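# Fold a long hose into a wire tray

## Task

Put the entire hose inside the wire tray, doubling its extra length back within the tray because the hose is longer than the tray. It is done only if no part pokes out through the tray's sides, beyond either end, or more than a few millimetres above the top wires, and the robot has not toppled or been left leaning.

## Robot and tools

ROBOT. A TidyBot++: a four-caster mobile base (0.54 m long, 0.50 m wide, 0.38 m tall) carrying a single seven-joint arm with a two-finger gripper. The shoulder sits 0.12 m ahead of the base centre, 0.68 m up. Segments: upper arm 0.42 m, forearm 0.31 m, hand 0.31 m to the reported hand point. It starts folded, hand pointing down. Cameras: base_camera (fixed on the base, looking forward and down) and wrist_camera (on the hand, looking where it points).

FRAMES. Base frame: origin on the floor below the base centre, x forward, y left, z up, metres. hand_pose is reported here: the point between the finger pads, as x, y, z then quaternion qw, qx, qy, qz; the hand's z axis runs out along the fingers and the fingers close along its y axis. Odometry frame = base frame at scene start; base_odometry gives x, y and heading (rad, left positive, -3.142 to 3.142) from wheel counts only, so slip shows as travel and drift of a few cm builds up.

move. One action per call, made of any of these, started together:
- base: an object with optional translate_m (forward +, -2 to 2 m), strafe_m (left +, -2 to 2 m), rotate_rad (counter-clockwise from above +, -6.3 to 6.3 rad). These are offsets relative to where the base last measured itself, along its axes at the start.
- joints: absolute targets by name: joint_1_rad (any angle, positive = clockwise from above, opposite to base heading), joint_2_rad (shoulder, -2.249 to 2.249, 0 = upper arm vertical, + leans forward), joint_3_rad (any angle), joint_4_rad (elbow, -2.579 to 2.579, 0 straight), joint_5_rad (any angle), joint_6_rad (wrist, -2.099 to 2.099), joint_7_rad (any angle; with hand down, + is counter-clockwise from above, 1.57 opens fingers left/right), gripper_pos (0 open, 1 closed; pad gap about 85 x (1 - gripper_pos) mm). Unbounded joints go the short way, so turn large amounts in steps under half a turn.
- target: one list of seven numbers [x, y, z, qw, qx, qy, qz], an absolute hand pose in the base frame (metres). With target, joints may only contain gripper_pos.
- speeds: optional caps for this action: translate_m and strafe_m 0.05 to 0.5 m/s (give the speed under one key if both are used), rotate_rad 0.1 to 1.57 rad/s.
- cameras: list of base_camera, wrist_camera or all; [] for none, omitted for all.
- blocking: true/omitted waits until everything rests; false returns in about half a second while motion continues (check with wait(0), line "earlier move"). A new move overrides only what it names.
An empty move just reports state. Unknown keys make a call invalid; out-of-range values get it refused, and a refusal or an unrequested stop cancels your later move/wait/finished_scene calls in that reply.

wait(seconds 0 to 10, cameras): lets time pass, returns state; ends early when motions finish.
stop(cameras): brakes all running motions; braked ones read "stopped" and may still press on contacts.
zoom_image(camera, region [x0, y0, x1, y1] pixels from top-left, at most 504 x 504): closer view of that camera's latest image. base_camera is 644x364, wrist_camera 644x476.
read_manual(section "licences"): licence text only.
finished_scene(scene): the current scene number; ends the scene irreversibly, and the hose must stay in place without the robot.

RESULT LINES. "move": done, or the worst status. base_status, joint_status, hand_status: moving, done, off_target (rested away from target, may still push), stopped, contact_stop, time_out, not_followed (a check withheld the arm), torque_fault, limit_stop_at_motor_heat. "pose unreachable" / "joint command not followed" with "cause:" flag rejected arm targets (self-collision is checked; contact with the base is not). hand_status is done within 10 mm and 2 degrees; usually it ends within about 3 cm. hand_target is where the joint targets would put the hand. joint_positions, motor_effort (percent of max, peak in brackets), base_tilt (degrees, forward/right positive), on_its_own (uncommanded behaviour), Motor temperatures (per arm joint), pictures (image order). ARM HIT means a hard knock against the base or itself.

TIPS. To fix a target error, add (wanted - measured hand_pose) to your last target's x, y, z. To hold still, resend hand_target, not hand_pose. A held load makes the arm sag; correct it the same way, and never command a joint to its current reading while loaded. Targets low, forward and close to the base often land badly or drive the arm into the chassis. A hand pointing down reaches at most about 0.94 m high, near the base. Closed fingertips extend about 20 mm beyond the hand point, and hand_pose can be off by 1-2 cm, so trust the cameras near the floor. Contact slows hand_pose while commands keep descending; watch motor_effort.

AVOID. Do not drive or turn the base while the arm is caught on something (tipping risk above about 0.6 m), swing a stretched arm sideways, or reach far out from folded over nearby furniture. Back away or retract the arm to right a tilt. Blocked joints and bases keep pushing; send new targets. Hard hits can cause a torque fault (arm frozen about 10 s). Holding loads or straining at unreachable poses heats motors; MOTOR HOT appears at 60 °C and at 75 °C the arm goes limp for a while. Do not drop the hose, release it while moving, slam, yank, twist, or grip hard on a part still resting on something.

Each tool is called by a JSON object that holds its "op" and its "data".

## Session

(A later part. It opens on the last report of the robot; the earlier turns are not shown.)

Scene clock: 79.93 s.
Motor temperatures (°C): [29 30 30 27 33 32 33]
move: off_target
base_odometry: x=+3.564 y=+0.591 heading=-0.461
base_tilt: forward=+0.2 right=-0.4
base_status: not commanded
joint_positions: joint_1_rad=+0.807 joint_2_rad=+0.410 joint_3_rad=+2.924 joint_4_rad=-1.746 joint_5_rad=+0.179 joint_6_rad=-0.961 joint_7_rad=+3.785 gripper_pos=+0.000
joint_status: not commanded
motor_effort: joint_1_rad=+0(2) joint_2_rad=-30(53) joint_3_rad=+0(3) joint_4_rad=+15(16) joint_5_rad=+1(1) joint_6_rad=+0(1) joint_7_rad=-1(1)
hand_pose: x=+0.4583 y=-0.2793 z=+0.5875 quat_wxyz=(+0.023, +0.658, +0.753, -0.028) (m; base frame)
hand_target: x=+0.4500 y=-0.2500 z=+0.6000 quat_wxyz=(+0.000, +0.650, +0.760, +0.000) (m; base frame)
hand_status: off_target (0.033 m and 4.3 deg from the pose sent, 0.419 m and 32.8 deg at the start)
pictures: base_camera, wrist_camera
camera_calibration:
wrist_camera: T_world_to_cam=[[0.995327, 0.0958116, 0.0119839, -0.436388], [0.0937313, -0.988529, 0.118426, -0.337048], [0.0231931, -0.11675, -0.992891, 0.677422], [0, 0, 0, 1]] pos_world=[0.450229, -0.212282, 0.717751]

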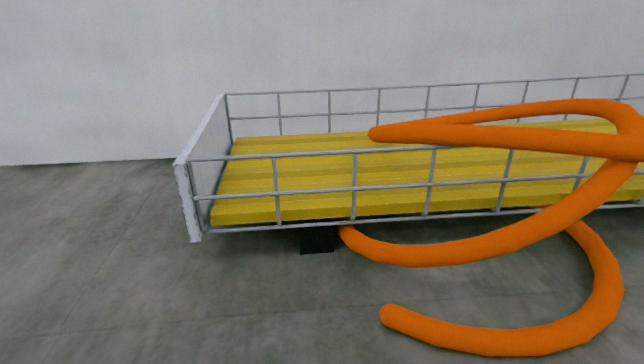

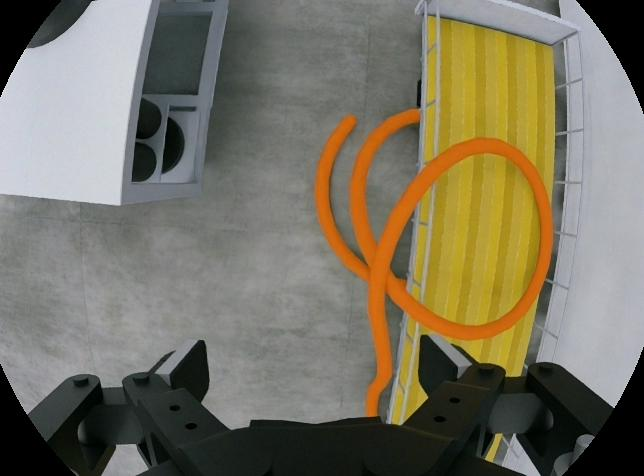

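{"op": "move", "data": {"base": {"strafe_m": -0.5}}}

Scene clock: 84.03 s.
Motor temperatures (°C): [29 30 30 27 33 32 33]
move: done
base_odometry: x=+3.341 y=+0.143 heading=-0.460
base_tilt: forward=+0.2 right=-0.4
base_status: done
joint_positions: joint_1_rad=+0.819 joint_2_rad=+0.407 joint_3_rad=+2.919 joint_4_rad=-1.749 joint_5_rad=+0.175 joint_6_rad=-0.965 joint_7_rad=+3.787 gripper_pos=+0.000
joint_status: not commanded
motor_effort: joint_1_rad=+0(2) joint_2_rad=-30(33) joint_3_rad=-1(3) joint_4_rad=+16(17) joint_5_rad=+1(1) joint_6_rad=+0(1) joint_7_rad=-1(1)
hand_pose: x=+0.4552 y=-0.2795 z=+0.5882 quat_wxyz=(+0.022, +0.660, +0.750, -0.026) (m; base frame)
hand_target: x=+0.4500 y=-0.2500 z=+0.6000 quat_wxyz=(+0.000, +0.650, +0.760, +0.000) (m; base frame)
hand_status: not commanded
pictures: base_camera, wrist_camera
camera_calibration:
wrist_camera: T_world_to_cam=[[0.99598, 0.0886668, 0.0127623, -0.436034], [0.0866576, -0.98975, 0.113517, -0.331277], [0.0226967, -0.111955, -0.993454, 0.680096], [0, 0, 0, 1]] pos_world=[0.447553, -0.213079, 0.718814]

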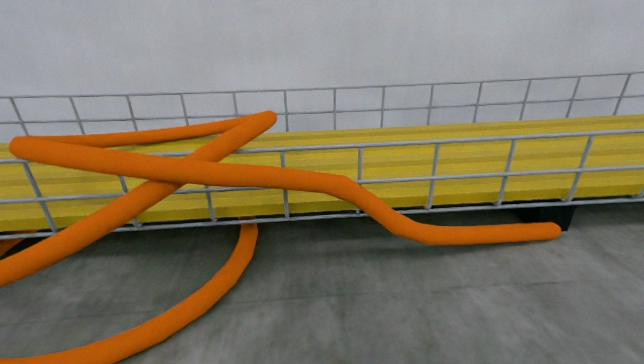

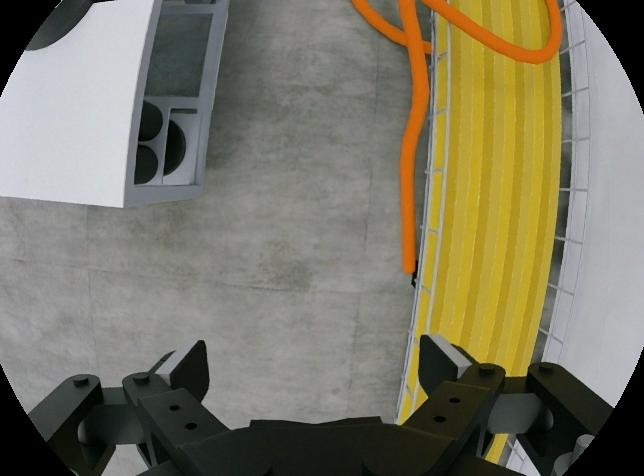

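{"op": "move", "data": {"target": [0.67, -0.28, 0.18, 0, 0.70, 0.714, 0], "cameras": ["wrist_camera"]}}

Scene clock: 87.47 s.
Motor temperatures (°C): [29 30 30 27 33 32 33]
move: off_target
base_odometry: x=+3.341 y=+0.143 heading=-0.460
base_tilt: forward=+0.2 right=-0.3
base_status: not commanded
joint_positions: joint_1_rad=+0.606 joint_2_rad=+1.476 joint_3_rad=+2.875 joint_4_rad=-1.008 joint_5_rad=+0.352 joint_6_rad=-0.790 joint_7_rad=+3.456 gripper_pos=+0.000
joint_status: not commanded
motor_effort: joint_1_rad=+0(1) joint_2_rad=-49(52) joint_3_rad=-5(5) joint_4_rad=+10(17) joint_5_rad=+0(1) joint_6_rad=-1(1) joint_7_rad=+0(1)
hand_pose: x=+0.6387 y=-0.2690 z=+0.1756 quat_wxyz=(-0.048, +0.702, +0.711, -0.001) (m; base frame)
hand_target: x=+0.6700 y=-0.2800 z=+0.1800 quat_wxyz=(+0.000, +0.700, +0.714, +0.000) (m; base frame)
hand_status: off_target (0.033 m and 5.5 deg from the pose sent, 0.461 m and 7.3 deg at the start)
pictures: wrist_camera
camera_calibration:
wrist_camera: T_world_to_cam=[[0.998346, -0.0268283, -0.0508505, -0.635925], [-0.0276868, -0.999485, -0.016253, -0.19668], [-0.0503883, 0.017634, -0.998574, 0.349578], [0, 0, 0, 1]] pos_world=[0.647042, -0.219804, 0.313546]

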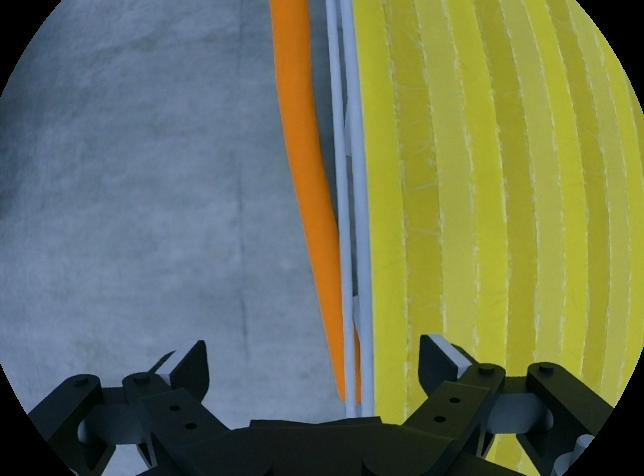

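{"op": "move", "data": {"target": [0.55, -0.15, 0.20, 0.183, 0.683, 0.683, 0.183]}}

Scene clock: 93.97 s.
Motor temperatures (°C): [29 30 30 27 33 32 33]
move: off_target
base_odometry: x=+3.341 y=+0.143 heading=-0.460
base_tilt: forward=+0.2 right=-0.4
base_status: not commanded
joint_positions: joint_1_rad=+0.258 joint_2_rad=+1.421 joint_3_rad=+3.424 joint_4_rad=-2.089 joint_5_rad=+0.421 joint_6_rad=+0.893 joint_7_rad=+3.006 gripper_pos=+0.000
joint_status: not commanded
motor_effort: joint_1_rad=+0(2) joint_2_rad=-35(49) joint_3_rad=+4(5) joint_4_rad=-3(11) joint_5_rad=-1(1) joint_6_rad=+4(8) joint_7_rad=-1(1)
hand_pose: x=+0.5297 y=-0.1686 z=+0.1803 quat_wxyz=(+0.182, +0.694, +0.683, +0.141) (m; base frame)
hand_target: x=+0.5500 y=-0.1500 z=+0.2000 quat_wxyz=(+0.183, +0.683, +0.683, +0.183) (m; base frame)
hand_status: off_target (0.034 m and 4.9 deg from the pose sent, 0.150 m and 34.2 deg at the start)
pictures: base_camera, wrist_camera
camera_calibration:
wrist_camera: T_world_to_cam=[[0.884109, -0.0403669, 0.465535, -0.559033], [-0.0856375, -0.993385, 0.0764991, -0.0842974], [0.459367, -0.107501, -0.881717, 0.0348878], [0, 0, 0, 1]] pos_world=[0.471, -0.102556, 0.297459]

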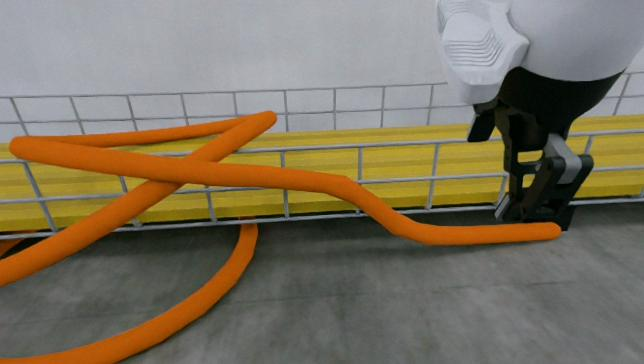

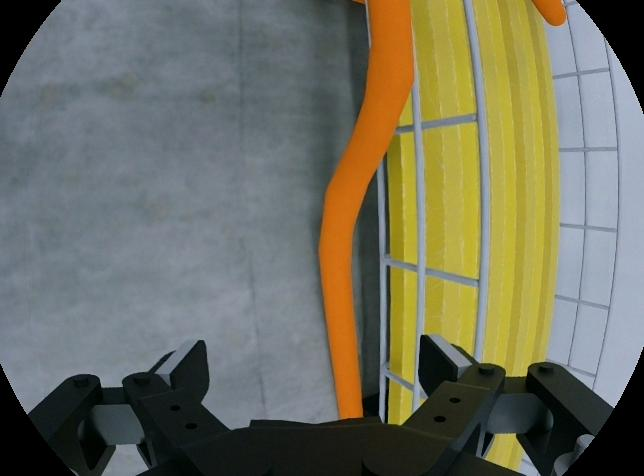

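{"op": "move", "data": {"joints": {"gripper_pos": 0.3}, "target": [0.59, -0.15, 0.131, 0.183, 0.683, 0.683, 0.183], "cameras": ["wrist_camera"]}}

{"op": "move", "data": {"target": [0.628, -0.15, 0.065, 0.183, 0.683, 0.683, 0.183]}}

Scene clock: 96.53 s.
Motor temperatures (°C): [29 30 30 27 33 32 33]
move: off_target
base_odometry: x=+3.341 y=+0.143 heading=-0.460
base_tilt: forward=+0.2 right=-0.3
base_status: not commanded
joint_positions: joint_1_rad=+0.185 joint_2_rad=+1.539 joint_3_rad=+3.444 joint_4_rad=-1.879 joint_5_rad=+0.421 joint_6_rad=+0.895 joint_7_rad=+2.876 gripper_pos=+0.300
joint_status: all done
motor_effort: joint_1_rad=+0(1) joint_2_rad=-38(39) joint_3_rad=+4(5) joint_4_rad=-1(2) joint_5_rad=-1(1) joint_6_rad=+4(5) joint_7_rad=-1(1)
hand_pose: x=+0.5930 y=-0.1588 z=+0.1366 quat_wxyz=(+0.202, +0.683, +0.679, +0.179) (m; base frame)
hand_target: x=+0.5900 y=-0.1500 z=+0.1310 quat_wxyz=(+0.183, +0.683, +0.683, +0.183) (m; base frame)
hand_status: off_target (0.011 m and 2.3 deg from the pose sent, 0.080 m and 4.9 deg at the start)
pictures: wrist_camera
camera_calibration:
wrist_camera: T_world_to_cam=[[0.842532, -0.0349325, 0.537512, -0.578505], [-0.0728324, -0.996119, 0.0494253, -0.0701423], [0.5337, -0.0807908, -0.841806, -0.0770061], [0, 0, 0, 1]] pos_world=[0.523398, -0.0963, 0.249596]

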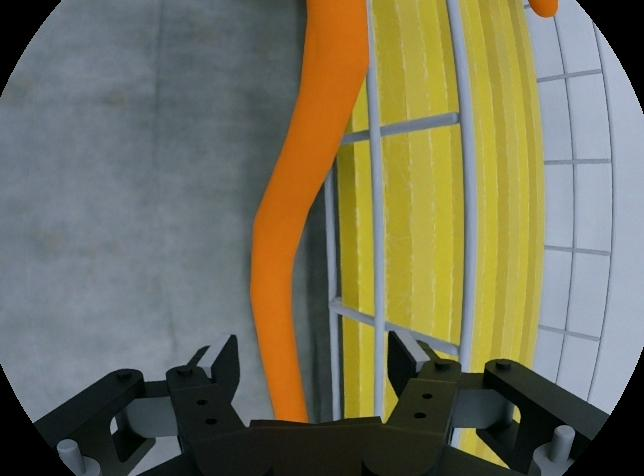

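Scene clock: 97.83 s.
Motor temperatures (°C): [29 30 30 27 33 32 33]
move: off_target
base_odometry: x=+3.341 y=+0.144 heading=-0.460
base_tilt: forward=+0.1 right=-0.4
base_status: not commanded
joint_positions: joint_1_rad=+0.172 joint_2_rad=+1.608 joint_3_rad=+3.459 joint_4_rad=-1.757 joint_5_rad=+0.440 joint_6_rad=+0.861 joint_7_rad=+2.784 gripper_pos=+0.299
joint_status: not commanded
motor_effort: joint_1_rad=-2(3) joint_2_rad=-18(39) joint_3_rad=+2(5) joint_4_rad=+30(31) joint_5_rad=-7(7) joint_6_rad=-5(8) joint_7_rad=-2(2)
hand_pose: x=+0.6127 y=-0.1617 z=+0.1066 quat_wxyz=(+0.200, +0.689, +0.670, +0.188) (m; base frame)
hand_target: x=+0.6280 y=-0.1500 z=+0.0650 quat_wxyz=(+0.183, +0.683, +0.683, +0.183) (m; base frame)
hand_status: off_target (0.046 m and 2.6 deg from the pose sent, 0.080 m and 2.3 deg at the start)
pictures: base_camera, wrist_camera
camera_calibration:
wrist_camera: T_world_to_cam=[[0.83651, -0.0605275, 0.544598, -0.580325], [-0.0895652, -0.995617, 0.0269189, -0.057328], [0.540582, -0.071295, -0.838265, -0.116037], [0, 0, 0, 1]] pos_world=[0.543041, -0.100475, 0.220317]

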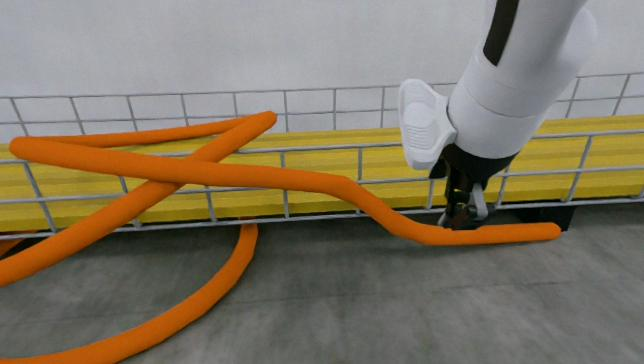

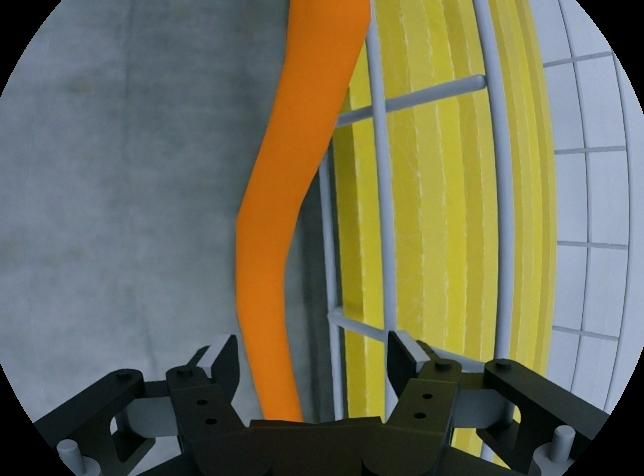

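{"op": "move", "data": {"target": [0.56, -0.15, 0.12, 0.183, 0.683, 0.683, 0.183], "cameras": []}}

{"op": "move", "data": {"target": [0.61, -0.15, 0.036, 0.183, 0.683, 0.683, 0.183]}}

Scene clock: 101.53 s.
Motor temperatures (°C): [29 30 30 27 33 32 33]
move: off_target
base_odometry: x=+3.341 y=+0.144 heading=-0.460
base_tilt: forward=+0.2 right=-0.4
base_status: not commanded
joint_positions: joint_1_rad=+0.172 joint_2_rad=+1.618 joint_3_rad=+3.461 joint_4_rad=-1.903 joint_5_rad=+0.440 joint_6_rad=+0.915 joint_7_rad=+2.795 gripper_pos=+0.300
joint_status: not commanded
motor_effort: joint_1_rad=+0(2) joint_2_rad=-35(39) joint_3_rad=+5(6) joint_4_rad=-2(30) joint_5_rad=-1(7) joint_6_rad=+4(5) joint_7_rad=-1(2)
hand_pose: x=+0.5403 y=-0.1464 z=+0.1016 quat_wxyz=(+0.159, +0.710, +0.666, +0.162) (m; base frame)
hand_target: x=+0.5600 y=-0.1500 z=+0.1200 quat_wxyz=(+0.183, +0.683, +0.683, +0.183) (m; base frame)
hand_status: off_target (0.027 m and 5.2 deg from the pose sent, 0.056 m and 2.6 deg at the start)
pictures: none
No camera images: "cameras" was empty.

Scene clock: 103.23 s.
Motor temperatures (°C): [29 30 30 27 33 32 33]
move: off_target
base_odometry: x=+3.341 y=+0.144 heading=-0.460
base_tilt: forward=+0.2 right=-0.4
base_status: not commanded
joint_positions: joint_1_rad=+0.155 joint_2_rad=+1.762 joint_3_rad=+3.467 joint_4_rad=-1.596 joint_5_rad=+0.440 joint_6_rad=+0.870 joint_7_rad=+2.777 gripper_pos=+0.300
joint_status: not commanded
motor_effort: joint_1_rad=-1(3) joint_2_rad=-39(40) joint_3_rad=+5(6) joint_4_rad=+2(9) joint_5_rad=-1(2) joint_6_rad=+5(5) joint_7_rad=-1(2)
hand_pose: x=+0.6135 y=-0.1477 z=+0.0437 quat_wxyz=(+0.194, +0.668, +0.691, +0.198) (m; base frame)
hand_target: x=+0.6100 y=-0.1500 z=+0.0360 quat_wxyz=(+0.183, +0.683, +0.683, +0.183) (m; base frame)
hand_status: off_target (0.009 m and 2.9 deg from the pose sent, 0.096 m and 5.2 deg at the start)
pictures: base_camera, wrist_camera
camera_calibration:
wrist_camera: T_world_to_cam=[[0.834822, -0.0101868, 0.550425, -0.537638], [-0.0263011, -0.999425, 0.0213941, -0.0807835], [0.549891, -0.0323371, -0.83461, -0.168316], [0, 0, 0, 1]] pos_world=[0.539263, -0.0916567, 0.157179]

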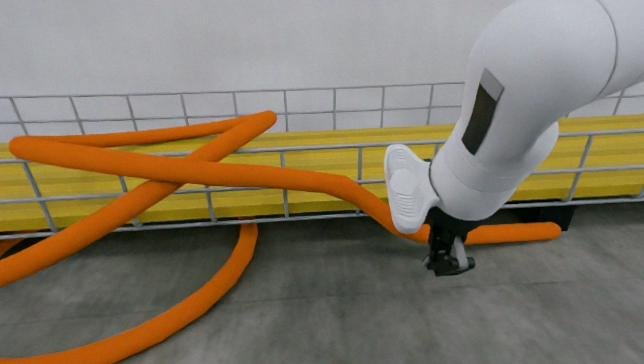

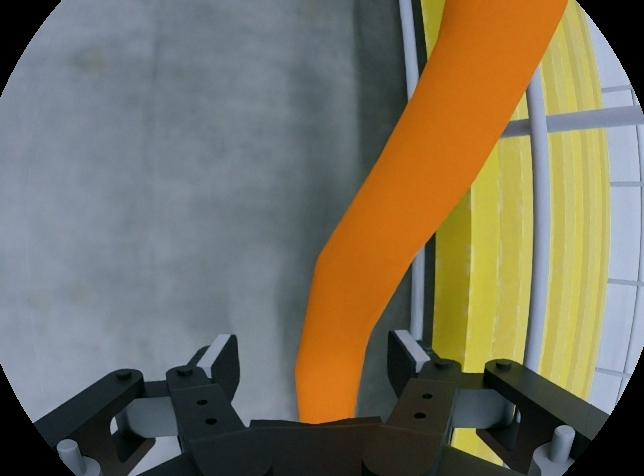

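{"op": "move", "data": {"joints": {"gripper_pos": 0.86}, "cameras": ["wrist_camera"]}}

Scene clock: 104.67 s.
Motor temperatures (°C): [29 30 30 27 33 32 33]
move: off_target
base_odometry: x=+3.341 y=+0.144 heading=-0.460
base_tilt: forward=+0.2 right=-0.4
base_status: not commanded
joint_positions: joint_1_rad=+0.153 joint_2_rad=+1.762 joint_3_rad=+3.467 joint_4_rad=-1.589 joint_5_rad=+0.440 joint_6_rad=+0.870 joint_7_rad=+2.775 gripper_pos=+0.747
joint_status: gripper_pos off_target (ended at +0.747, target +0.860)
motor_effort: joint_1_rad=+0(0) joint_2_rad=-38(39) joint_3_rad=+4(6) joint_4_rad=+1(1) joint_5_rad=-1(2) joint_6_rad=+4(5) joint_7_rad=+0(1)
hand_pose: x=+0.6174 y=-0.1468 z=+0.0443 quat_wxyz=(+0.196, +0.666, +0.691, +0.201) (m; base frame)
hand_target: x=+0.6100 y=-0.1500 z=+0.0360 quat_wxyz=(+0.183, +0.683, +0.683, +0.183) (m; base frame)
hand_status: not commanded
pictures: wrist_camera
camera_calibration:
wrist_camera: T_world_to_cam=[[0.831404, -0.00756249, 0.555618, -0.538989], [-0.023262, -0.999505, 0.0212041, -0.0816831], [0.555182, -0.030554, -0.831168, -0.173131], [0, 0, 0, 1]] pos_world=[0.542336, -0.0910085, 0.157303]

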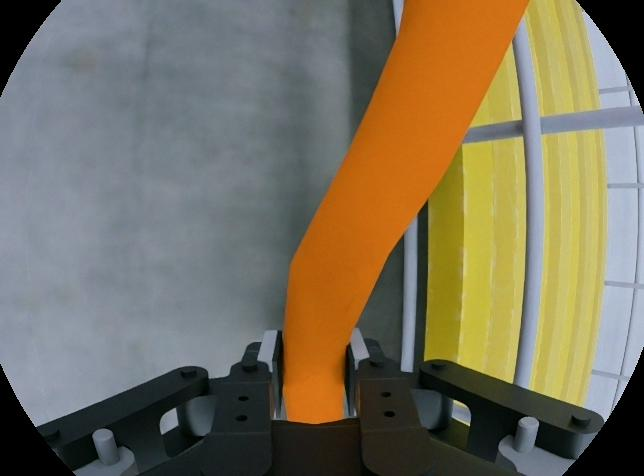

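{"op": "move", "data": {"target": [0.54, -0.15, 0.15, 0.183, 0.683, 0.683, 0.183], "cameras": []}}

{"op": "move", "data": {"target": [0.55, -0.20, 0.38, 0, 0.70, 0.714, 0]}}

Scene clock: 108.03 s.
Motor temperatures (°C): [29 30 30 27 33 32 33]
move: off_target
base_odometry: x=+3.341 y=+0.144 heading=-0.460
base_tilt: forward=+0.2 right=-0.3
base_status: not commanded
joint_positions: joint_1_rad=+0.193 joint_2_rad=+1.582 joint_3_rad=+3.467 joint_4_rad=-2.009 joint_5_rad=+0.440 joint_6_rad=+0.969 joint_7_rad=+2.849 gripper_pos=+0.748
joint_status: not commanded
motor_effort: joint_1_rad=+1(1) joint_2_rad=-35(38) joint_3_rad=+6(7) joint_4_rad=-5(5) joint_5_rad=-1(1) joint_6_rad=+3(4) joint_7_rad=+0(1)
hand_pose: x=+0.5145 y=-0.1481 z=+0.1237 quat_wxyz=(+0.157, +0.710, +0.669, +0.155) (m; base frame)
hand_target: x=+0.5400 y=-0.1500 z=+0.1500 quat_wxyz=(+0.183, +0.683, +0.683, +0.183) (m; base frame)
hand_status: off_target (0.037 m and 5.6 deg from the pose sent, 0.131 m and 3.3 deg at the start)
pictures: none
No camera images: "cameras" was empty.

Scene clock: 110.60 s.
Motor temperatures (°C): [29 30 30 27 33 32 33]
move: off_target
base_odometry: x=+3.341 y=+0.144 heading=-0.460
base_tilt: forward=+0.2 right=-0.3
base_status: not commanded
joint_positions: joint_1_rad=+0.657 joint_2_rad=+0.941 joint_3_rad=+2.779 joint_4_rad=-1.767 joint_5_rad=+0.456 joint_6_rad=-0.540 joint_7_rad=+3.083 gripper_pos=+0.750
joint_status: not commanded
motor_effort: joint_1_rad=+1(2) joint_2_rad=-41(42) joint_3_rad=-4(6) joint_4_rad=+10(11) joint_5_rad=+0(1) joint_6_rad=+0(4) joint_7_rad=-1(2)
hand_pose: x=+0.5490 y=-0.1716 z=+0.3538 quat_wxyz=(-0.024, +0.738, +0.674, +0.024) (m; base frame)
hand_target: x=+0.5500 y=-0.2000 z=+0.3800 quat_wxyz=(+0.000, +0.700, +0.714, +0.000) (m; base frame)
hand_status: off_target (0.039 m and 7.4 deg from the pose sent, 0.264 m and 25.9 deg at the start)
pictures: base_camera, wrist_camera
camera_calibration:
wrist_camera: T_world_to_cam=[[0.991336, -0.130614, 0.0138671, -0.57151], [-0.130323, -0.991267, -0.0201666, -0.0397649], [0.01638, 0.0181847, -0.9997, 0.485133], [0, 0, 0, 1]] pos_world=[0.55343, -0.122887, 0.492111]

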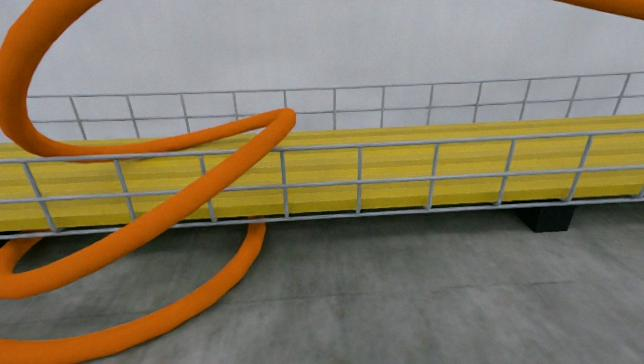

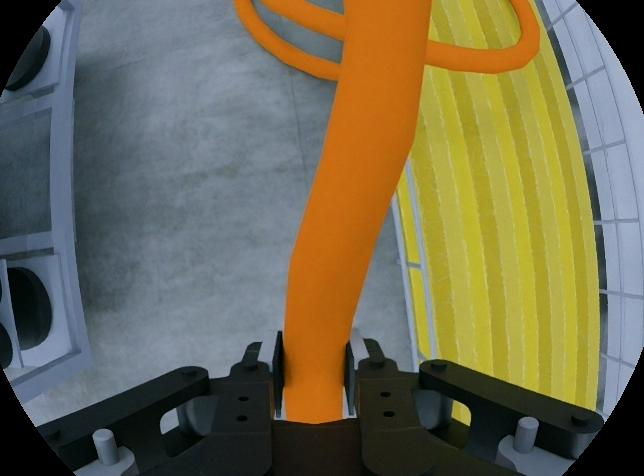

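{"op": "move", "data": {"target": [0.76, -0.30, 0.36, 0, 0.70, 0.714, 0], "base": {"strafe_m": -0.05}}}

{"op": "move", "data": {"target": [0.76, -0.30, 0.22, 0, 0.70, 0.714, 0]}}

Scene clock: 114.33 s.
Motor temperatures (°C): [29 30 30 27 33 32 33]
move: off_target
base_odometry: x=+3.319 y=+0.099 heading=-0.460
base_tilt: forward=+0.2 right=-0.3
base_status: done
joint_positions: joint_1_rad=+0.479 joint_2_rad=+1.380 joint_3_rad=+2.959 joint_4_rad=-0.576 joint_5_rad=+0.248 joint_6_rad=-1.185 joint_7_rad=+3.492 gripper_pos=+0.751
joint_status: not commanded
motor_effort: joint_1_rad=+2(5) joint_2_rad=-59(59) joint_3_rad=-1(5) joint_4_rad=+20(21) joint_5_rad=+1(1) joint_6_rad=+1(1) joint_7_rad=-2(3)
hand_pose: x=+0.7553 y=-0.3117 z=+0.3376 quat_wxyz=(+0.015, +0.707, +0.706, -0.022) (m; base frame)
hand_target: x=+0.7600 y=-0.3000 z=+0.3600 quat_wxyz=(+0.000, +0.700, +0.714, +0.000) (m; base frame)
hand_status: off_target (0.026 m and 3.3 deg from the pose sent, 0.247 m and 7.4 deg at the start)
pictures: base_camera, wrist_camera
camera_calibration:
wrist_camera: T_world_to_cam=[[0.999096, -0.0403143, 0.0134841, -0.77165], [-0.0414545, -0.994217, 0.0990695, -0.260419], [0.00941225, -0.0995389, -0.994989, 0.435152], [0, 0, 0, 1]] pos_world=[0.756062, -0.246707, 0.469176]

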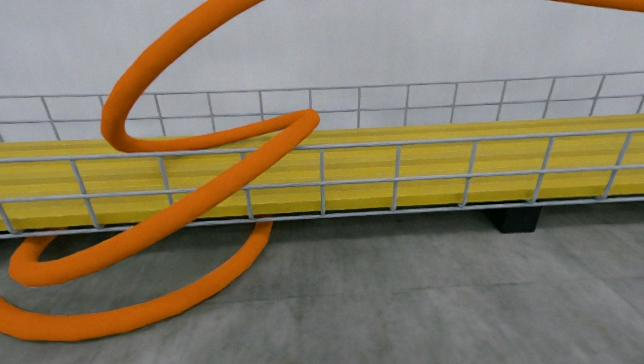

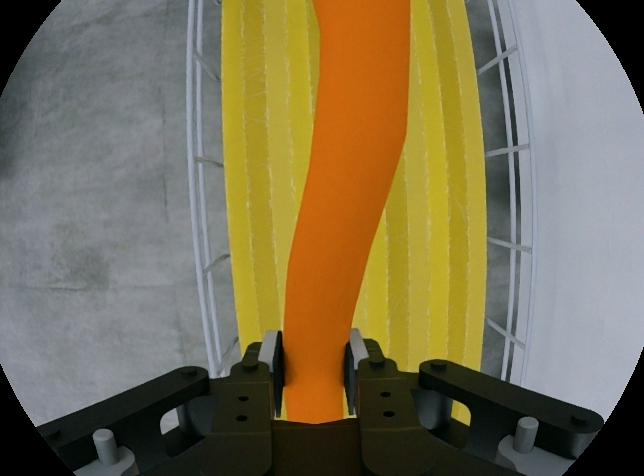

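Scene clock: 115.97 s.
Motor temperatures (°C): [29 30 30 27 33 32 33]
move: off_target
base_odometry: x=+3.319 y=+0.099 heading=-0.460
base_tilt: forward=+0.2 right=-0.3
base_status: not commanded
joint_positions: joint_1_rad=+0.463 joint_2_rad=+1.675 joint_3_rad=+3.021 joint_4_rad=-0.376 joint_5_rad=+0.191 joint_6_rad=-1.186 joint_7_rad=+3.521 gripper_pos=+0.751
joint_status: not commanded
motor_effort: joint_1_rad=+2(2) joint_2_rad=-56(62) joint_3_rad=-1(2) joint_4_rad=+18(20) joint_5_rad=+0(1) joint_6_rad=+0(1) joint_7_rad=-1(3)
hand_pose: x=+0.7172 y=-0.3009 z=+0.1852 quat_wxyz=(-0.033, +0.710, +0.703, -0.041) (m; base frame)
hand_target: x=+0.7600 y=-0.3000 z=+0.2200 quat_wxyz=(+0.000, +0.700, +0.714, +0.000) (m; base frame)
hand_status: off_target (0.055 m and 6.3 deg from the pose sent, 0.118 m and 3.3 deg at the start)
pictures: base_camera, wrist_camera
camera_calibration:
wrist_camera: T_world_to_cam=[[0.995232, -0.0496752, -0.0839398, -0.713088], [-0.044517, -0.997068, 0.0622443, -0.227971], [-0.0867856, -0.0582108, -0.994525, 0.366266], [0, 0, 0, 1]] pos_world=[0.731326, -0.241404, 0.318594]

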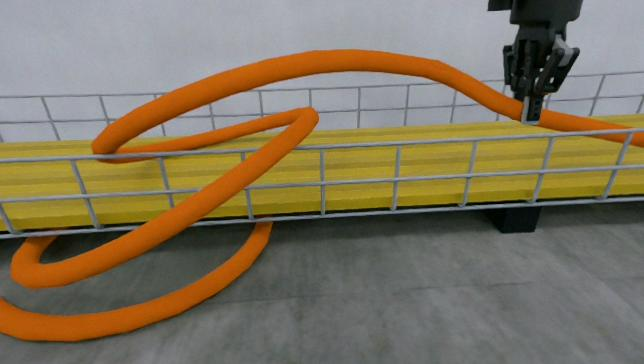

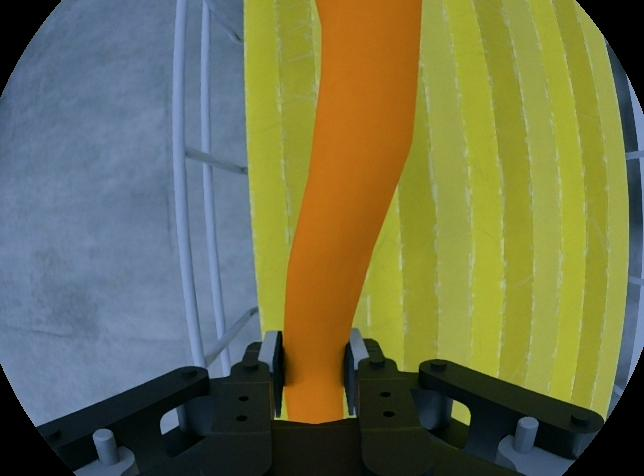

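{"op": "move", "data": {"base": {"strafe_m": -0.15}, "target": [0.75, -0.30, 0.17, 0, 0.70, 0.714, 0], "speeds": {"strafe_m": 0.1}}}

Scene clock: 118.90 s.
Motor temperatures (°C): [29 30 30 27 33 32 33]
move: off_target
base_odometry: x=+3.253 y=-0.036 heading=-0.460
base_tilt: forward=+0.2 right=-0.3
base_status: done
joint_positions: joint_1_rad=+0.449 joint_2_rad=+1.752 joint_3_rad=+3.040 joint_4_rad=-0.319 joint_5_rad=+0.162 joint_6_rad=-1.174 joint_7_rad=+3.534 gripper_pos=+0.751
joint_status: not commanded
motor_effort: joint_1_rad=+2(4) joint_2_rad=-56(59) joint_3_rad=+1(2) joint_4_rad=+17(19) joint_5_rad=+1(2) joint_6_rad=+0(1) joint_7_rad=-2(2)
hand_pose: x=+0.7111 y=-0.2890 z=+0.1473 quat_wxyz=(-0.039, +0.706, +0.706, -0.039) (m; base frame)
hand_target: x=+0.7500 y=-0.3000 z=+0.1700 quat_wxyz=(+0.000, +0.700, +0.714, +0.000) (m; base frame)
hand_status: off_target (0.046 m and 6.5 deg from the pose sent, 0.036 m and 6.3 deg at the start)
pictures: base_camera, wrist_camera
camera_calibration:
wrist_camera: T_world_to_cam=[[0.995149, -0.0391738, -0.0902385, -0.705663], [-0.0346651, -0.998097, 0.0510014, -0.219678], [-0.0920646, -0.0476259, -0.994613, 0.335584], [0, 0, 0, 1]] pos_world=[0.725521, -0.230921, 0.281302]

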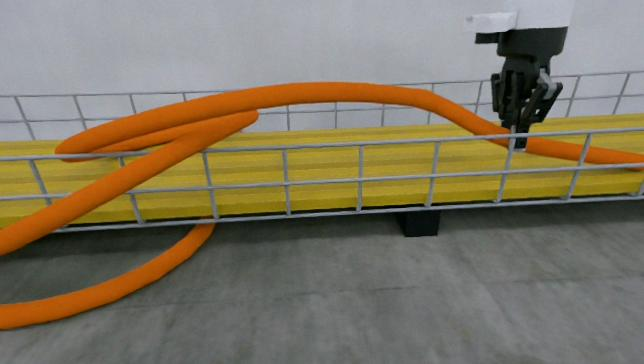

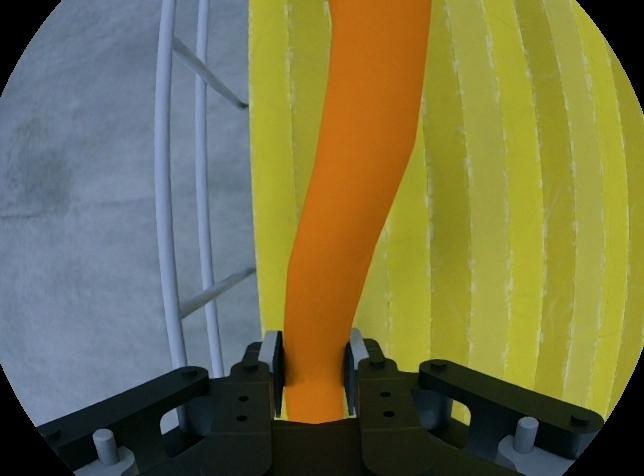

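{"op": "move", "data": {"target": [0.725, -0.30, 0.145, 0, 0.70, 0.714, 0], "cameras": []}}

{"op": "move", "data": {"joints": {"gripper_pos": 0}, "cameras": []}}

{"op": "move", "data": {"target": [0.725, -0.30, 0.34, 0, 0.70, 0.714, 0]}}

Scene clock: 121.07 s.
Motor temperatures (°C): [29 30 30 27 33 32 33]
move: off_target
base_odometry: x=+3.253 y=-0.036 heading=-0.460
base_tilt: forward=+0.2 right=-0.3
base_status: not commanded
joint_positions: joint_1_rad=+0.474 joint_2_rad=+1.719 joint_3_rad=+2.994 joint_4_rad=-0.469 joint_5_rad=+0.162 joint_6_rad=-1.022 joint_7_rad=+3.534 gripper_pos=+0.754
joint_status: not commanded
motor_effort: joint_1_rad=+1(3) joint_2_rad=-48(56) joint_3_rad=-1(1) joint_4_rad=+13(18) joint_5_rad=-1(2) joint_6_rad=-2(3) joint_7_rad=-1(2)
hand_pose: x=+0.7119 y=-0.2762 z=+0.1306 quat_wxyz=(-0.031, +0.710, +0.703, -0.005) (m; base frame)
hand_target: x=+0.7250 y=-0.3000 z=+0.1450 quat_wxyz=(+0.000, +0.700, +0.714, +0.000) (m; base frame)
hand_status: off_target (0.031 m and 4.0 deg from the pose sent, 0.018 m and 6.5 deg at the start)
pictures: none
No camera images: "cameras" was empty.

Scene clock: 122.10 s.
Motor temperatures (°C): [29 31 30 27 33 32 33]
move: done
base_odometry: x=+3.253 y=-0.036 heading=-0.460
base_tilt: forward=+0.2 right=-0.3
base_status: not commanded
joint_positions: joint_1_rad=+0.479 joint_2_rad=+1.712 joint_3_rad=+2.977 joint_4_rad=-0.474 joint_5_rad=+0.162 joint_6_rad=-0.979 joint_7_rad=+3.534 gripper_pos=+0.000
joint_status: all done
motor_effort: joint_1_rad=+1(6) joint_2_rad=-49(51) joint_3_rad=+0(2) joint_4_rad=+13(14) joint_5_rad=+0(3) joint_6_rad=-2(9) joint_7_rad=+0(2)
hand_pose: x=+0.7273 y=-0.2778 z=+0.1338 quat_wxyz=(-0.013, +0.713, +0.701, +0.011) (m; base frame)
hand_target: x=+0.7250 y=-0.3000 z=+0.1450 quat_wxyz=(+0.000, +0.700, +0.714, +0.000) (m; base frame)
hand_status: not commanded
pictures: none
No camera images: "cameras" was empty.

Scene clock: 123.90 s.
Motor temperatures (°C): [29 31 30 27 33 32 33]
move: off_target
base_odometry: x=+3.253 y=-0.036 heading=-0.460
base_tilt: forward=+0.2 right=-0.3
base_status: not commanded
joint_positions: joint_1_rad=+0.524 joint_2_rad=+1.317 joint_3_rad=+2.923 joint_4_rad=-0.791 joint_5_rad=+0.178 joint_6_rad=-1.011 joint_7_rad=+3.534 gripper_pos=+0.000
joint_status: not commanded
motor_effort: joint_1_rad=+0(2) joint_2_rad=-53(56) joint_3_rad=-2(3) joint_4_rad=+15(16) joint_5_rad=+0(1) joint_6_rad=+0(8) joint_7_rad=+0(1)
hand_pose: x=+0.7465 y=-0.2835 z=+0.3237 quat_wxyz=(+0.007, +0.702, +0.711, +0.034) (m; base frame)
hand_target: x=+0.7250 y=-0.3000 z=+0.3400 quat_wxyz=(+0.000, +0.700, +0.714, +0.000) (m; base frame)
hand_status: off_target (0.032 m and 4.0 deg from the pose sent, 0.207 m and 2.9 deg at the start)
pictures: base_camera, wrist_camera
camera_calibration:
wrist_camera: T_world_to_cam=[[0.996526, -0.0295063, 0.0778854, -0.777465], [-0.0301545, -0.99952, 0.00715885, -0.2115], [0.0776368, -0.00948258, -0.996937, 0.399417], [0, 0, 0, 1]] pos_world=[0.737376, -0.230551, 0.460261]

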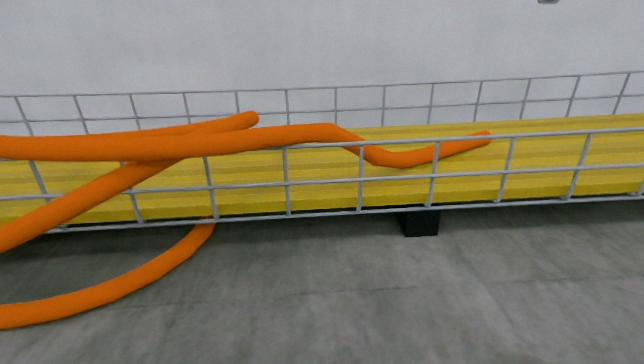

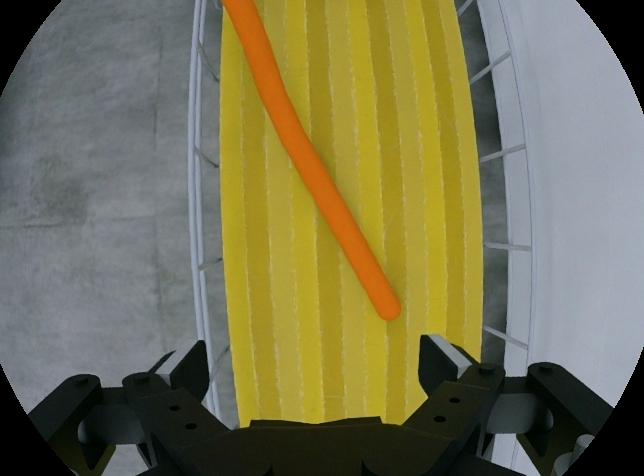

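{"op": "move", "data": {"target": [0.45, 0.15, 0.60, 0, 0.65, 0.76, 0], "base": {"strafe_m": 0.2}}}

Scene clock: 126.97 s.
Motor temperatures (°C): [29 31 30 27 33 32 33]
move: off_target
base_odometry: x=+3.341 y=+0.144 heading=-0.459
base_tilt: forward=+0.2 right=-0.4
base_status: done
joint_positions: joint_1_rad=-0.097 joint_2_rad=+0.315 joint_3_rad=+2.767 joint_4_rad=-1.899 joint_5_rad=+0.179 joint_6_rad=-1.011 joint_7_rad=+2.807 gripper_pos=+0.000
joint_status: not commanded
motor_effort: joint_1_rad=+0(6) joint_2_rad=-24(55) joint_3_rad=-1(5) joint_4_rad=+15(16) joint_5_rad=+0(2) joint_6_rad=+0(1) joint_7_rad=-1(1)
hand_pose: x=+0.4542 y=+0.1255 z=+0.5907 quat_wxyz=(+0.005, +0.623, +0.781, -0.033) (m; base frame)
hand_target: x=+0.4500 y=+0.1500 z=+0.6000 quat_wxyz=(+0.000, +0.650, +0.760, +0.000) (m; base frame)
hand_status: off_target (0.027 m and 5.5 deg from the pose sent, 0.593 m and 9.1 deg at the start)
pictures: base_camera, wrist_camera
camera_calibration:
wrist_camera: T_world_to_cam=[[0.98286, 0.18303, -0.0220323, -0.456285], [0.184316, -0.977962, 0.0980682, 0.0327112], [-0.00359739, -0.100448, -0.994936, 0.739256], [0, 0, 0, 1]] pos_world=[0.445094, 0.189761, 0.722251]

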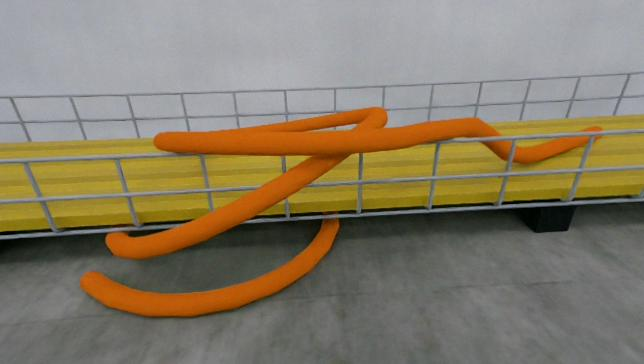

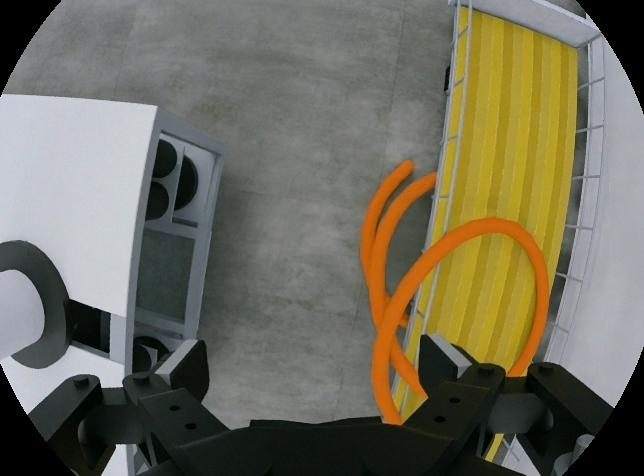

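{"op": "move", "data": {"target": [0.55, -0.05, 0.55, 0, 0.70, 0.714, 0], "cameras": ["wrist_camera"]}}

Scene clock: 130.77 s.
Motor temperatures (°C): [29 31 30 27 33 32 33]
move: off_target
base_odometry: x=+3.341 y=+0.144 heading=-0.459
base_tilt: forward=+0.2 right=-0.4
base_status: not commanded
joint_positions: joint_1_rad=+0.351 joint_2_rad=+0.483 joint_3_rad=+2.781 joint_4_rad=-1.785 joint_5_rad=+0.179 joint_6_rad=-0.973 joint_7_rad=+3.020 gripper_pos=+0.000
joint_status: not commanded
motor_effort: joint_1_rad=+0(2) joint_2_rad=-30(31) joint_3_rad=-2(4) joint_4_rad=+14(16) joint_5_rad=+0(1) joint_6_rad=-1(1) joint_7_rad=-1(2)
hand_pose: x=+0.5261 y=-0.0347 z=+0.5531 quat_wxyz=(-0.029, +0.721, +0.693, -0.017) (m; base frame)
hand_target: x=+0.5500 y=-0.0500 z=+0.5500 quat_wxyz=(+0.000, +0.700, +0.714, +0.000) (m; base frame)
hand_status: off_target (0.029 m and 5.1 deg from the pose sent, 0.204 m and 12.3 deg at the start)
pictures: wrist_camera
camera_calibration:
wrist_camera: T_world_to_cam=[[0.995872, -0.0789301, -0.0448266, -0.501792], [-0.0774816, -0.996441, 0.0331826, 0.0394588], [-0.0472862, -0.0295724, -0.998444, 0.713383], [0, 0, 0, 1]] pos_world=[0.536511, 0.0208084, 0.68847]

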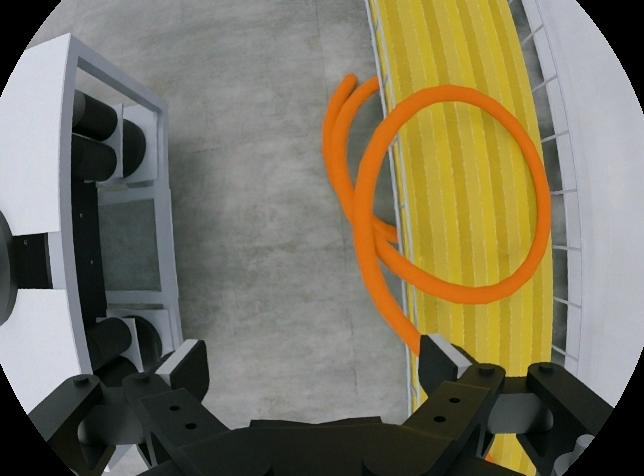

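{"op": "move", "data": {"base": {"translate_m": 0.12}, "target": [0.73, -0.06, 0.30, 0, 0.878, 0.478, 0]}}

Scene clock: 134.67 s.
Motor temperatures (°C): [29 31 30 27 33 32 33]
move: off_target
base_odometry: x=+3.449 y=+0.091 heading=-0.458
base_tilt: forward=+0.2 right=-0.4
base_status: done
joint_positions: joint_1_rad=+0.197 joint_2_rad=+1.217 joint_3_rad=+2.949 joint_4_rad=-1.167 joint_5_rad=+0.179 joint_6_rad=-0.856 joint_7_rad=+2.588 gripper_pos=+0.000
joint_status: not commanded
motor_effort: joint_1_rad=+0(1) joint_2_rad=-48(50) joint_3_rad=-3(4) joint_4_rad=+12(16) joint_5_rad=+0(1) joint_6_rad=-1(1) joint_7_rad=+0(1)
hand_pose: x=+0.7023 y=-0.0465 z=+0.2968 quat_wxyz=(-0.043, +0.872, +0.487, -0.020) (m; base frame)
hand_target: x=+0.7300 y=-0.0600 z=+0.3000 quat_wxyz=(+0.000, +0.878, +0.478, +0.000) (m; base frame)
hand_status: off_target (0.031 m and 5.6 deg from the pose sent, 0.326 m and 30.8 deg at the start)
pictures: base_camera, wrist_camera
camera_calibration:
wrist_camera: T_world_to_cam=[[0.827952, -0.555851, -0.0743308, -0.585202], [-0.554142, -0.831267, 0.0438303, 0.38917], [-0.0861519, 0.00490037, -0.99627, 0.493785], [0, 0, 0, 1]] pos_world=[0.742715, -0.0042009, 0.431387]

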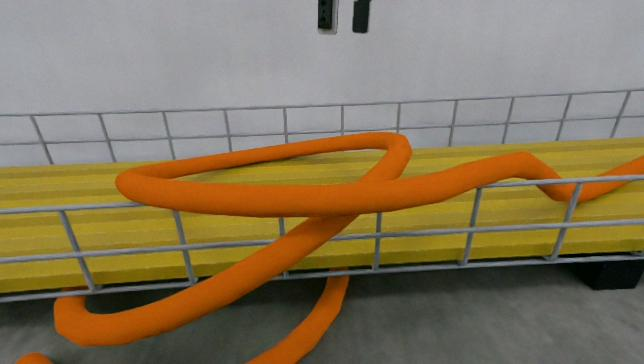

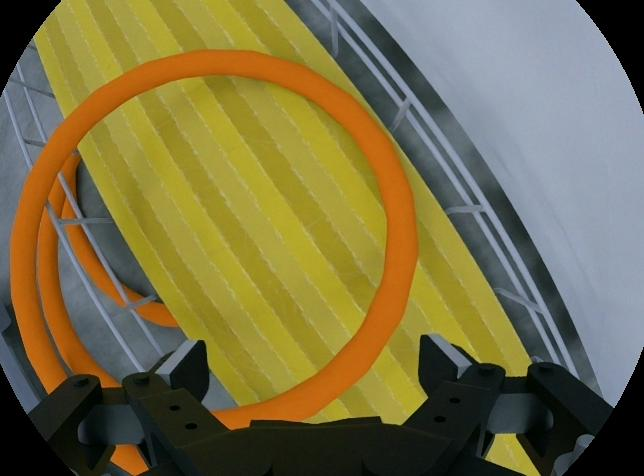

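{"op": "move", "data": {"target": [0.79, -0.072, 0.21, 0, 0.878, 0.478, 0]}}

Scene clock: 137.43 s.
Motor temperatures (°C): [29 31 30 27 33 32 33]
move: off_target
base_odometry: x=+3.449 y=+0.091 heading=-0.458
base_tilt: forward=+0.2 right=-0.3
base_status: not commanded
joint_positions: joint_1_rad=+0.159 joint_2_rad=+1.525 joint_3_rad=+3.010 joint_4_rad=-0.693 joint_5_rad=+0.179 joint_6_rad=-0.888 joint_7_rad=+2.587 gripper_pos=+0.000
joint_status: not commanded
motor_effort: joint_1_rad=+0(0) joint_2_rad=-52(55) joint_3_rad=-1(4) joint_4_rad=+15(16) joint_5_rad=+0(1) joint_6_rad=+0(1) joint_7_rad=+0(1)
hand_pose: x=+0.7987 y=-0.0833 z=+0.2040 quat_wxyz=(+0.016, +0.884, +0.467, +0.015) (m; base frame)
hand_target: x=+0.7900 y=-0.0720 z=+0.2100 quat_wxyz=(+0.000, +0.878, +0.478, +0.000) (m; base frame)
hand_status: off_target (0.016 m and 2.9 deg from the pose sent, 0.126 m and 5.6 deg at the start)
pictures: base_camera, wrist_camera
camera_calibration:
wrist_camera: T_world_to_cam=[[0.800573, -0.596008, 0.0621086, -0.70172], [-0.598491, -0.800437, 0.0333003, 0.456168], [0.0298668, -0.0638307, -0.997514, 0.311605], [0, 0, 0, 1]] pos_world=[0.825483, -0.0332066, 0.339223]

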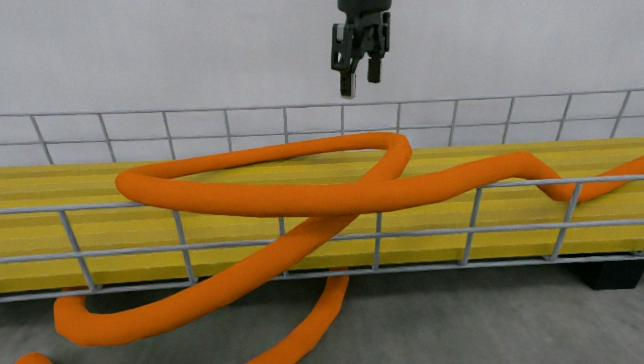

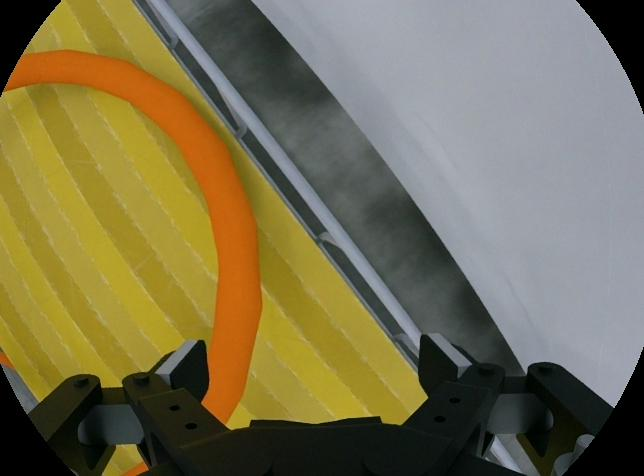

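{"op": "move", "data": {"target": [0.755, -0.048, 0.17, 0, 0.878, 0.478, 0], "cameras": ["wrist_camera"]}}

Scene clock: 139.40 s.
Motor temperatures (°C): [29 31 30 27 33 32 33]
move: off_target
base_odometry: x=+3.449 y=+0.091 heading=-0.458
base_tilt: forward=+0.2 right=-0.4
base_status: not commanded
joint_positions: joint_1_rad=+0.145 joint_2_rad=+1.529 joint_3_rad=+3.010 joint_4_rad=-0.855 joint_5_rad=+0.179 joint_6_rad=-0.832 joint_7_rad=+2.587 gripper_pos=+0.000
joint_status: not commanded
motor_effort: joint_1_rad=+0(1) joint_2_rad=-50(53) joint_3_rad=-3(3) joint_4_rad=+13(15) joint_5_rad=+0(0) joint_6_rad=+0(1) joint_7_rad=+0(1)
hand_pose: x=+0.7331 y=-0.0572 z=+0.1641 quat_wxyz=(-0.019, +0.875, +0.482, -0.026) (m; base frame)
hand_target: x=+0.7550 y=-0.0480 z=+0.1700 quat_wxyz=(+0.000, +0.878, +0.478, +0.000) (m; base frame)
hand_status: off_target (0.024 m and 3.8 deg from the pose sent, 0.066 m and 2.9 deg at the start)
pictures: wrist_camera
camera_calibration:
wrist_camera: T_world_to_cam=[[0.822529, -0.56749, -0.0374241, -0.629321], [-0.563841, -0.822305, 0.0768025, 0.405334], [-0.0743586, -0.0420711, -0.996344, 0.352894], [0, 0, 0, 1]] pos_world=[0.772419, -0.00897873, 0.296922]

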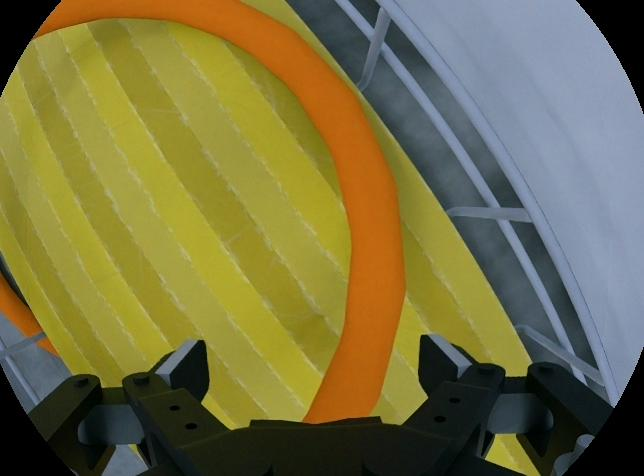

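Good; nudge and grasp.

{"op": "move", "data": {"target": [0.772, -0.055, 0.122, 0, 0.878, 0.478, 0], "cameras": ["wrist_camera"]}}

{"op": "move", "data": {"joints": {"gripper_pos": 0.87}, "cameras": ["wrist_camera"]}}

Scene clock: 141.53 s.
Motor temperatures (°C): [29 31 30 27 33 32 33]
move: off_target
base_odometry: x=+3.449 y=+0.091 heading=-0.458
base_tilt: forward=+0.2 right=-0.4
base_status: not commanded
joint_positions: joint_1_rad=+0.132 joint_2_rad=+1.663 joint_3_rad=+3.018 joint_4_rad=-0.636 joint_5_rad=+0.179 joint_6_rad=-0.838 joint_7_rad=+2.587 gripper_pos=+0.000
joint_status: not commanded
motor_effort: joint_1_rad=+0(1) joint_2_rad=-49(53) joint_3_rad=-2(2) joint_4_rad=+16(16) joint_5_rad=+0(1) joint_6_rad=+3(4) joint_7_rad=+0(1)
hand_pose: x=+0.7735 y=-0.0655 z=+0.1256 quat_wxyz=(+0.007, +0.880, +0.476, +0.002) (m; base frame)
hand_target: x=+0.7720 y=-0.0550 z=+0.1220 quat_wxyz=(+0.000, +0.878, +0.478, +0.000) (m; base frame)
hand_status: off_target (0.011 m and 0.9 deg from the pose sent, 0.057 m and 3.8 deg at the start)
pictures: wrist_camera
camera_calibration:
wrist_camera: T_world_to_cam=[[0.814024, -0.579763, 0.0352076, -0.672015], [-0.580831, -0.812483, 0.0500749, 0.441361], [-0.000426029, -0.0612119, -0.998125, 0.258992], [0, 0, 0, 1]] pos_world=[0.803503, -0.015157, 0.260065]

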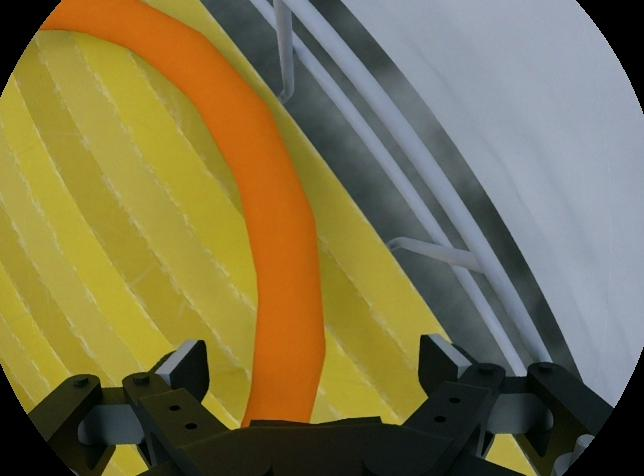

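Scene clock: 142.57 s.
Motor temperatures (°C): [29 31 30 27 33 32 33]
move: off_target
base_odometry: x=+3.449 y=+0.091 heading=-0.458
base_tilt: forward=+0.2 right=-0.3
base_status: not commanded
joint_positions: joint_1_rad=+0.124 joint_2_rad=+1.679 joint_3_rad=+3.026 joint_4_rad=-0.619 joint_5_rad=+0.179 joint_6_rad=-0.838 joint_7_rad=+2.587 gripper_pos=+0.742
joint_status: gripper_pos off_target (ended at +0.742, target +0.870)
motor_effort: joint_1_rad=+0(3) joint_2_rad=-49(52) joint_3_rad=+1(3) joint_4_rad=+14(15) joint_5_rad=+1(1) joint_6_rad=+1(5) joint_7_rad=+1(1)
hand_pose: x=+0.7731 y=-0.0648 z=+0.1186 quat_wxyz=(+0.011, +0.878, +0.479, +0.000) (m; base frame)
hand_target: x=+0.7720 y=-0.0550 z=+0.1220 quat_wxyz=(+0.000, +0.878, +0.478, +0.000) (m; base frame)
hand_status: not commanded
pictures: wrist_camera
camera_calibration:
wrist_camera: T_world_to_cam=[[0.817828, -0.574112, 0.0393931, -0.674042], [-0.575462, -0.81585, 0.0568459, 0.436928], [-0.000497003, -0.0691594, -0.997605, 0.251548], [0, 0, 0, 1]] pos_world=[0.802811, -0.0131113, 0.252661]

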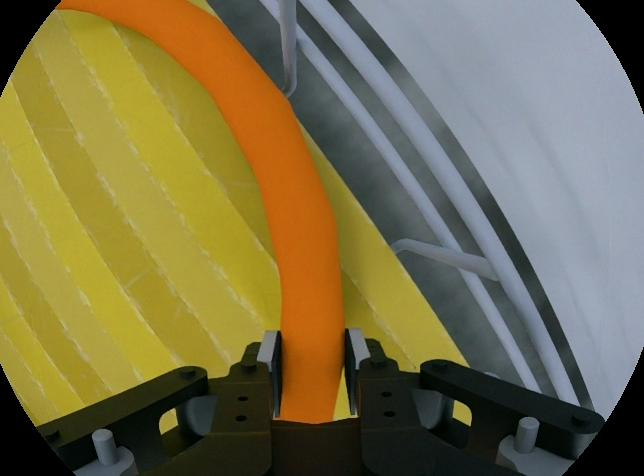

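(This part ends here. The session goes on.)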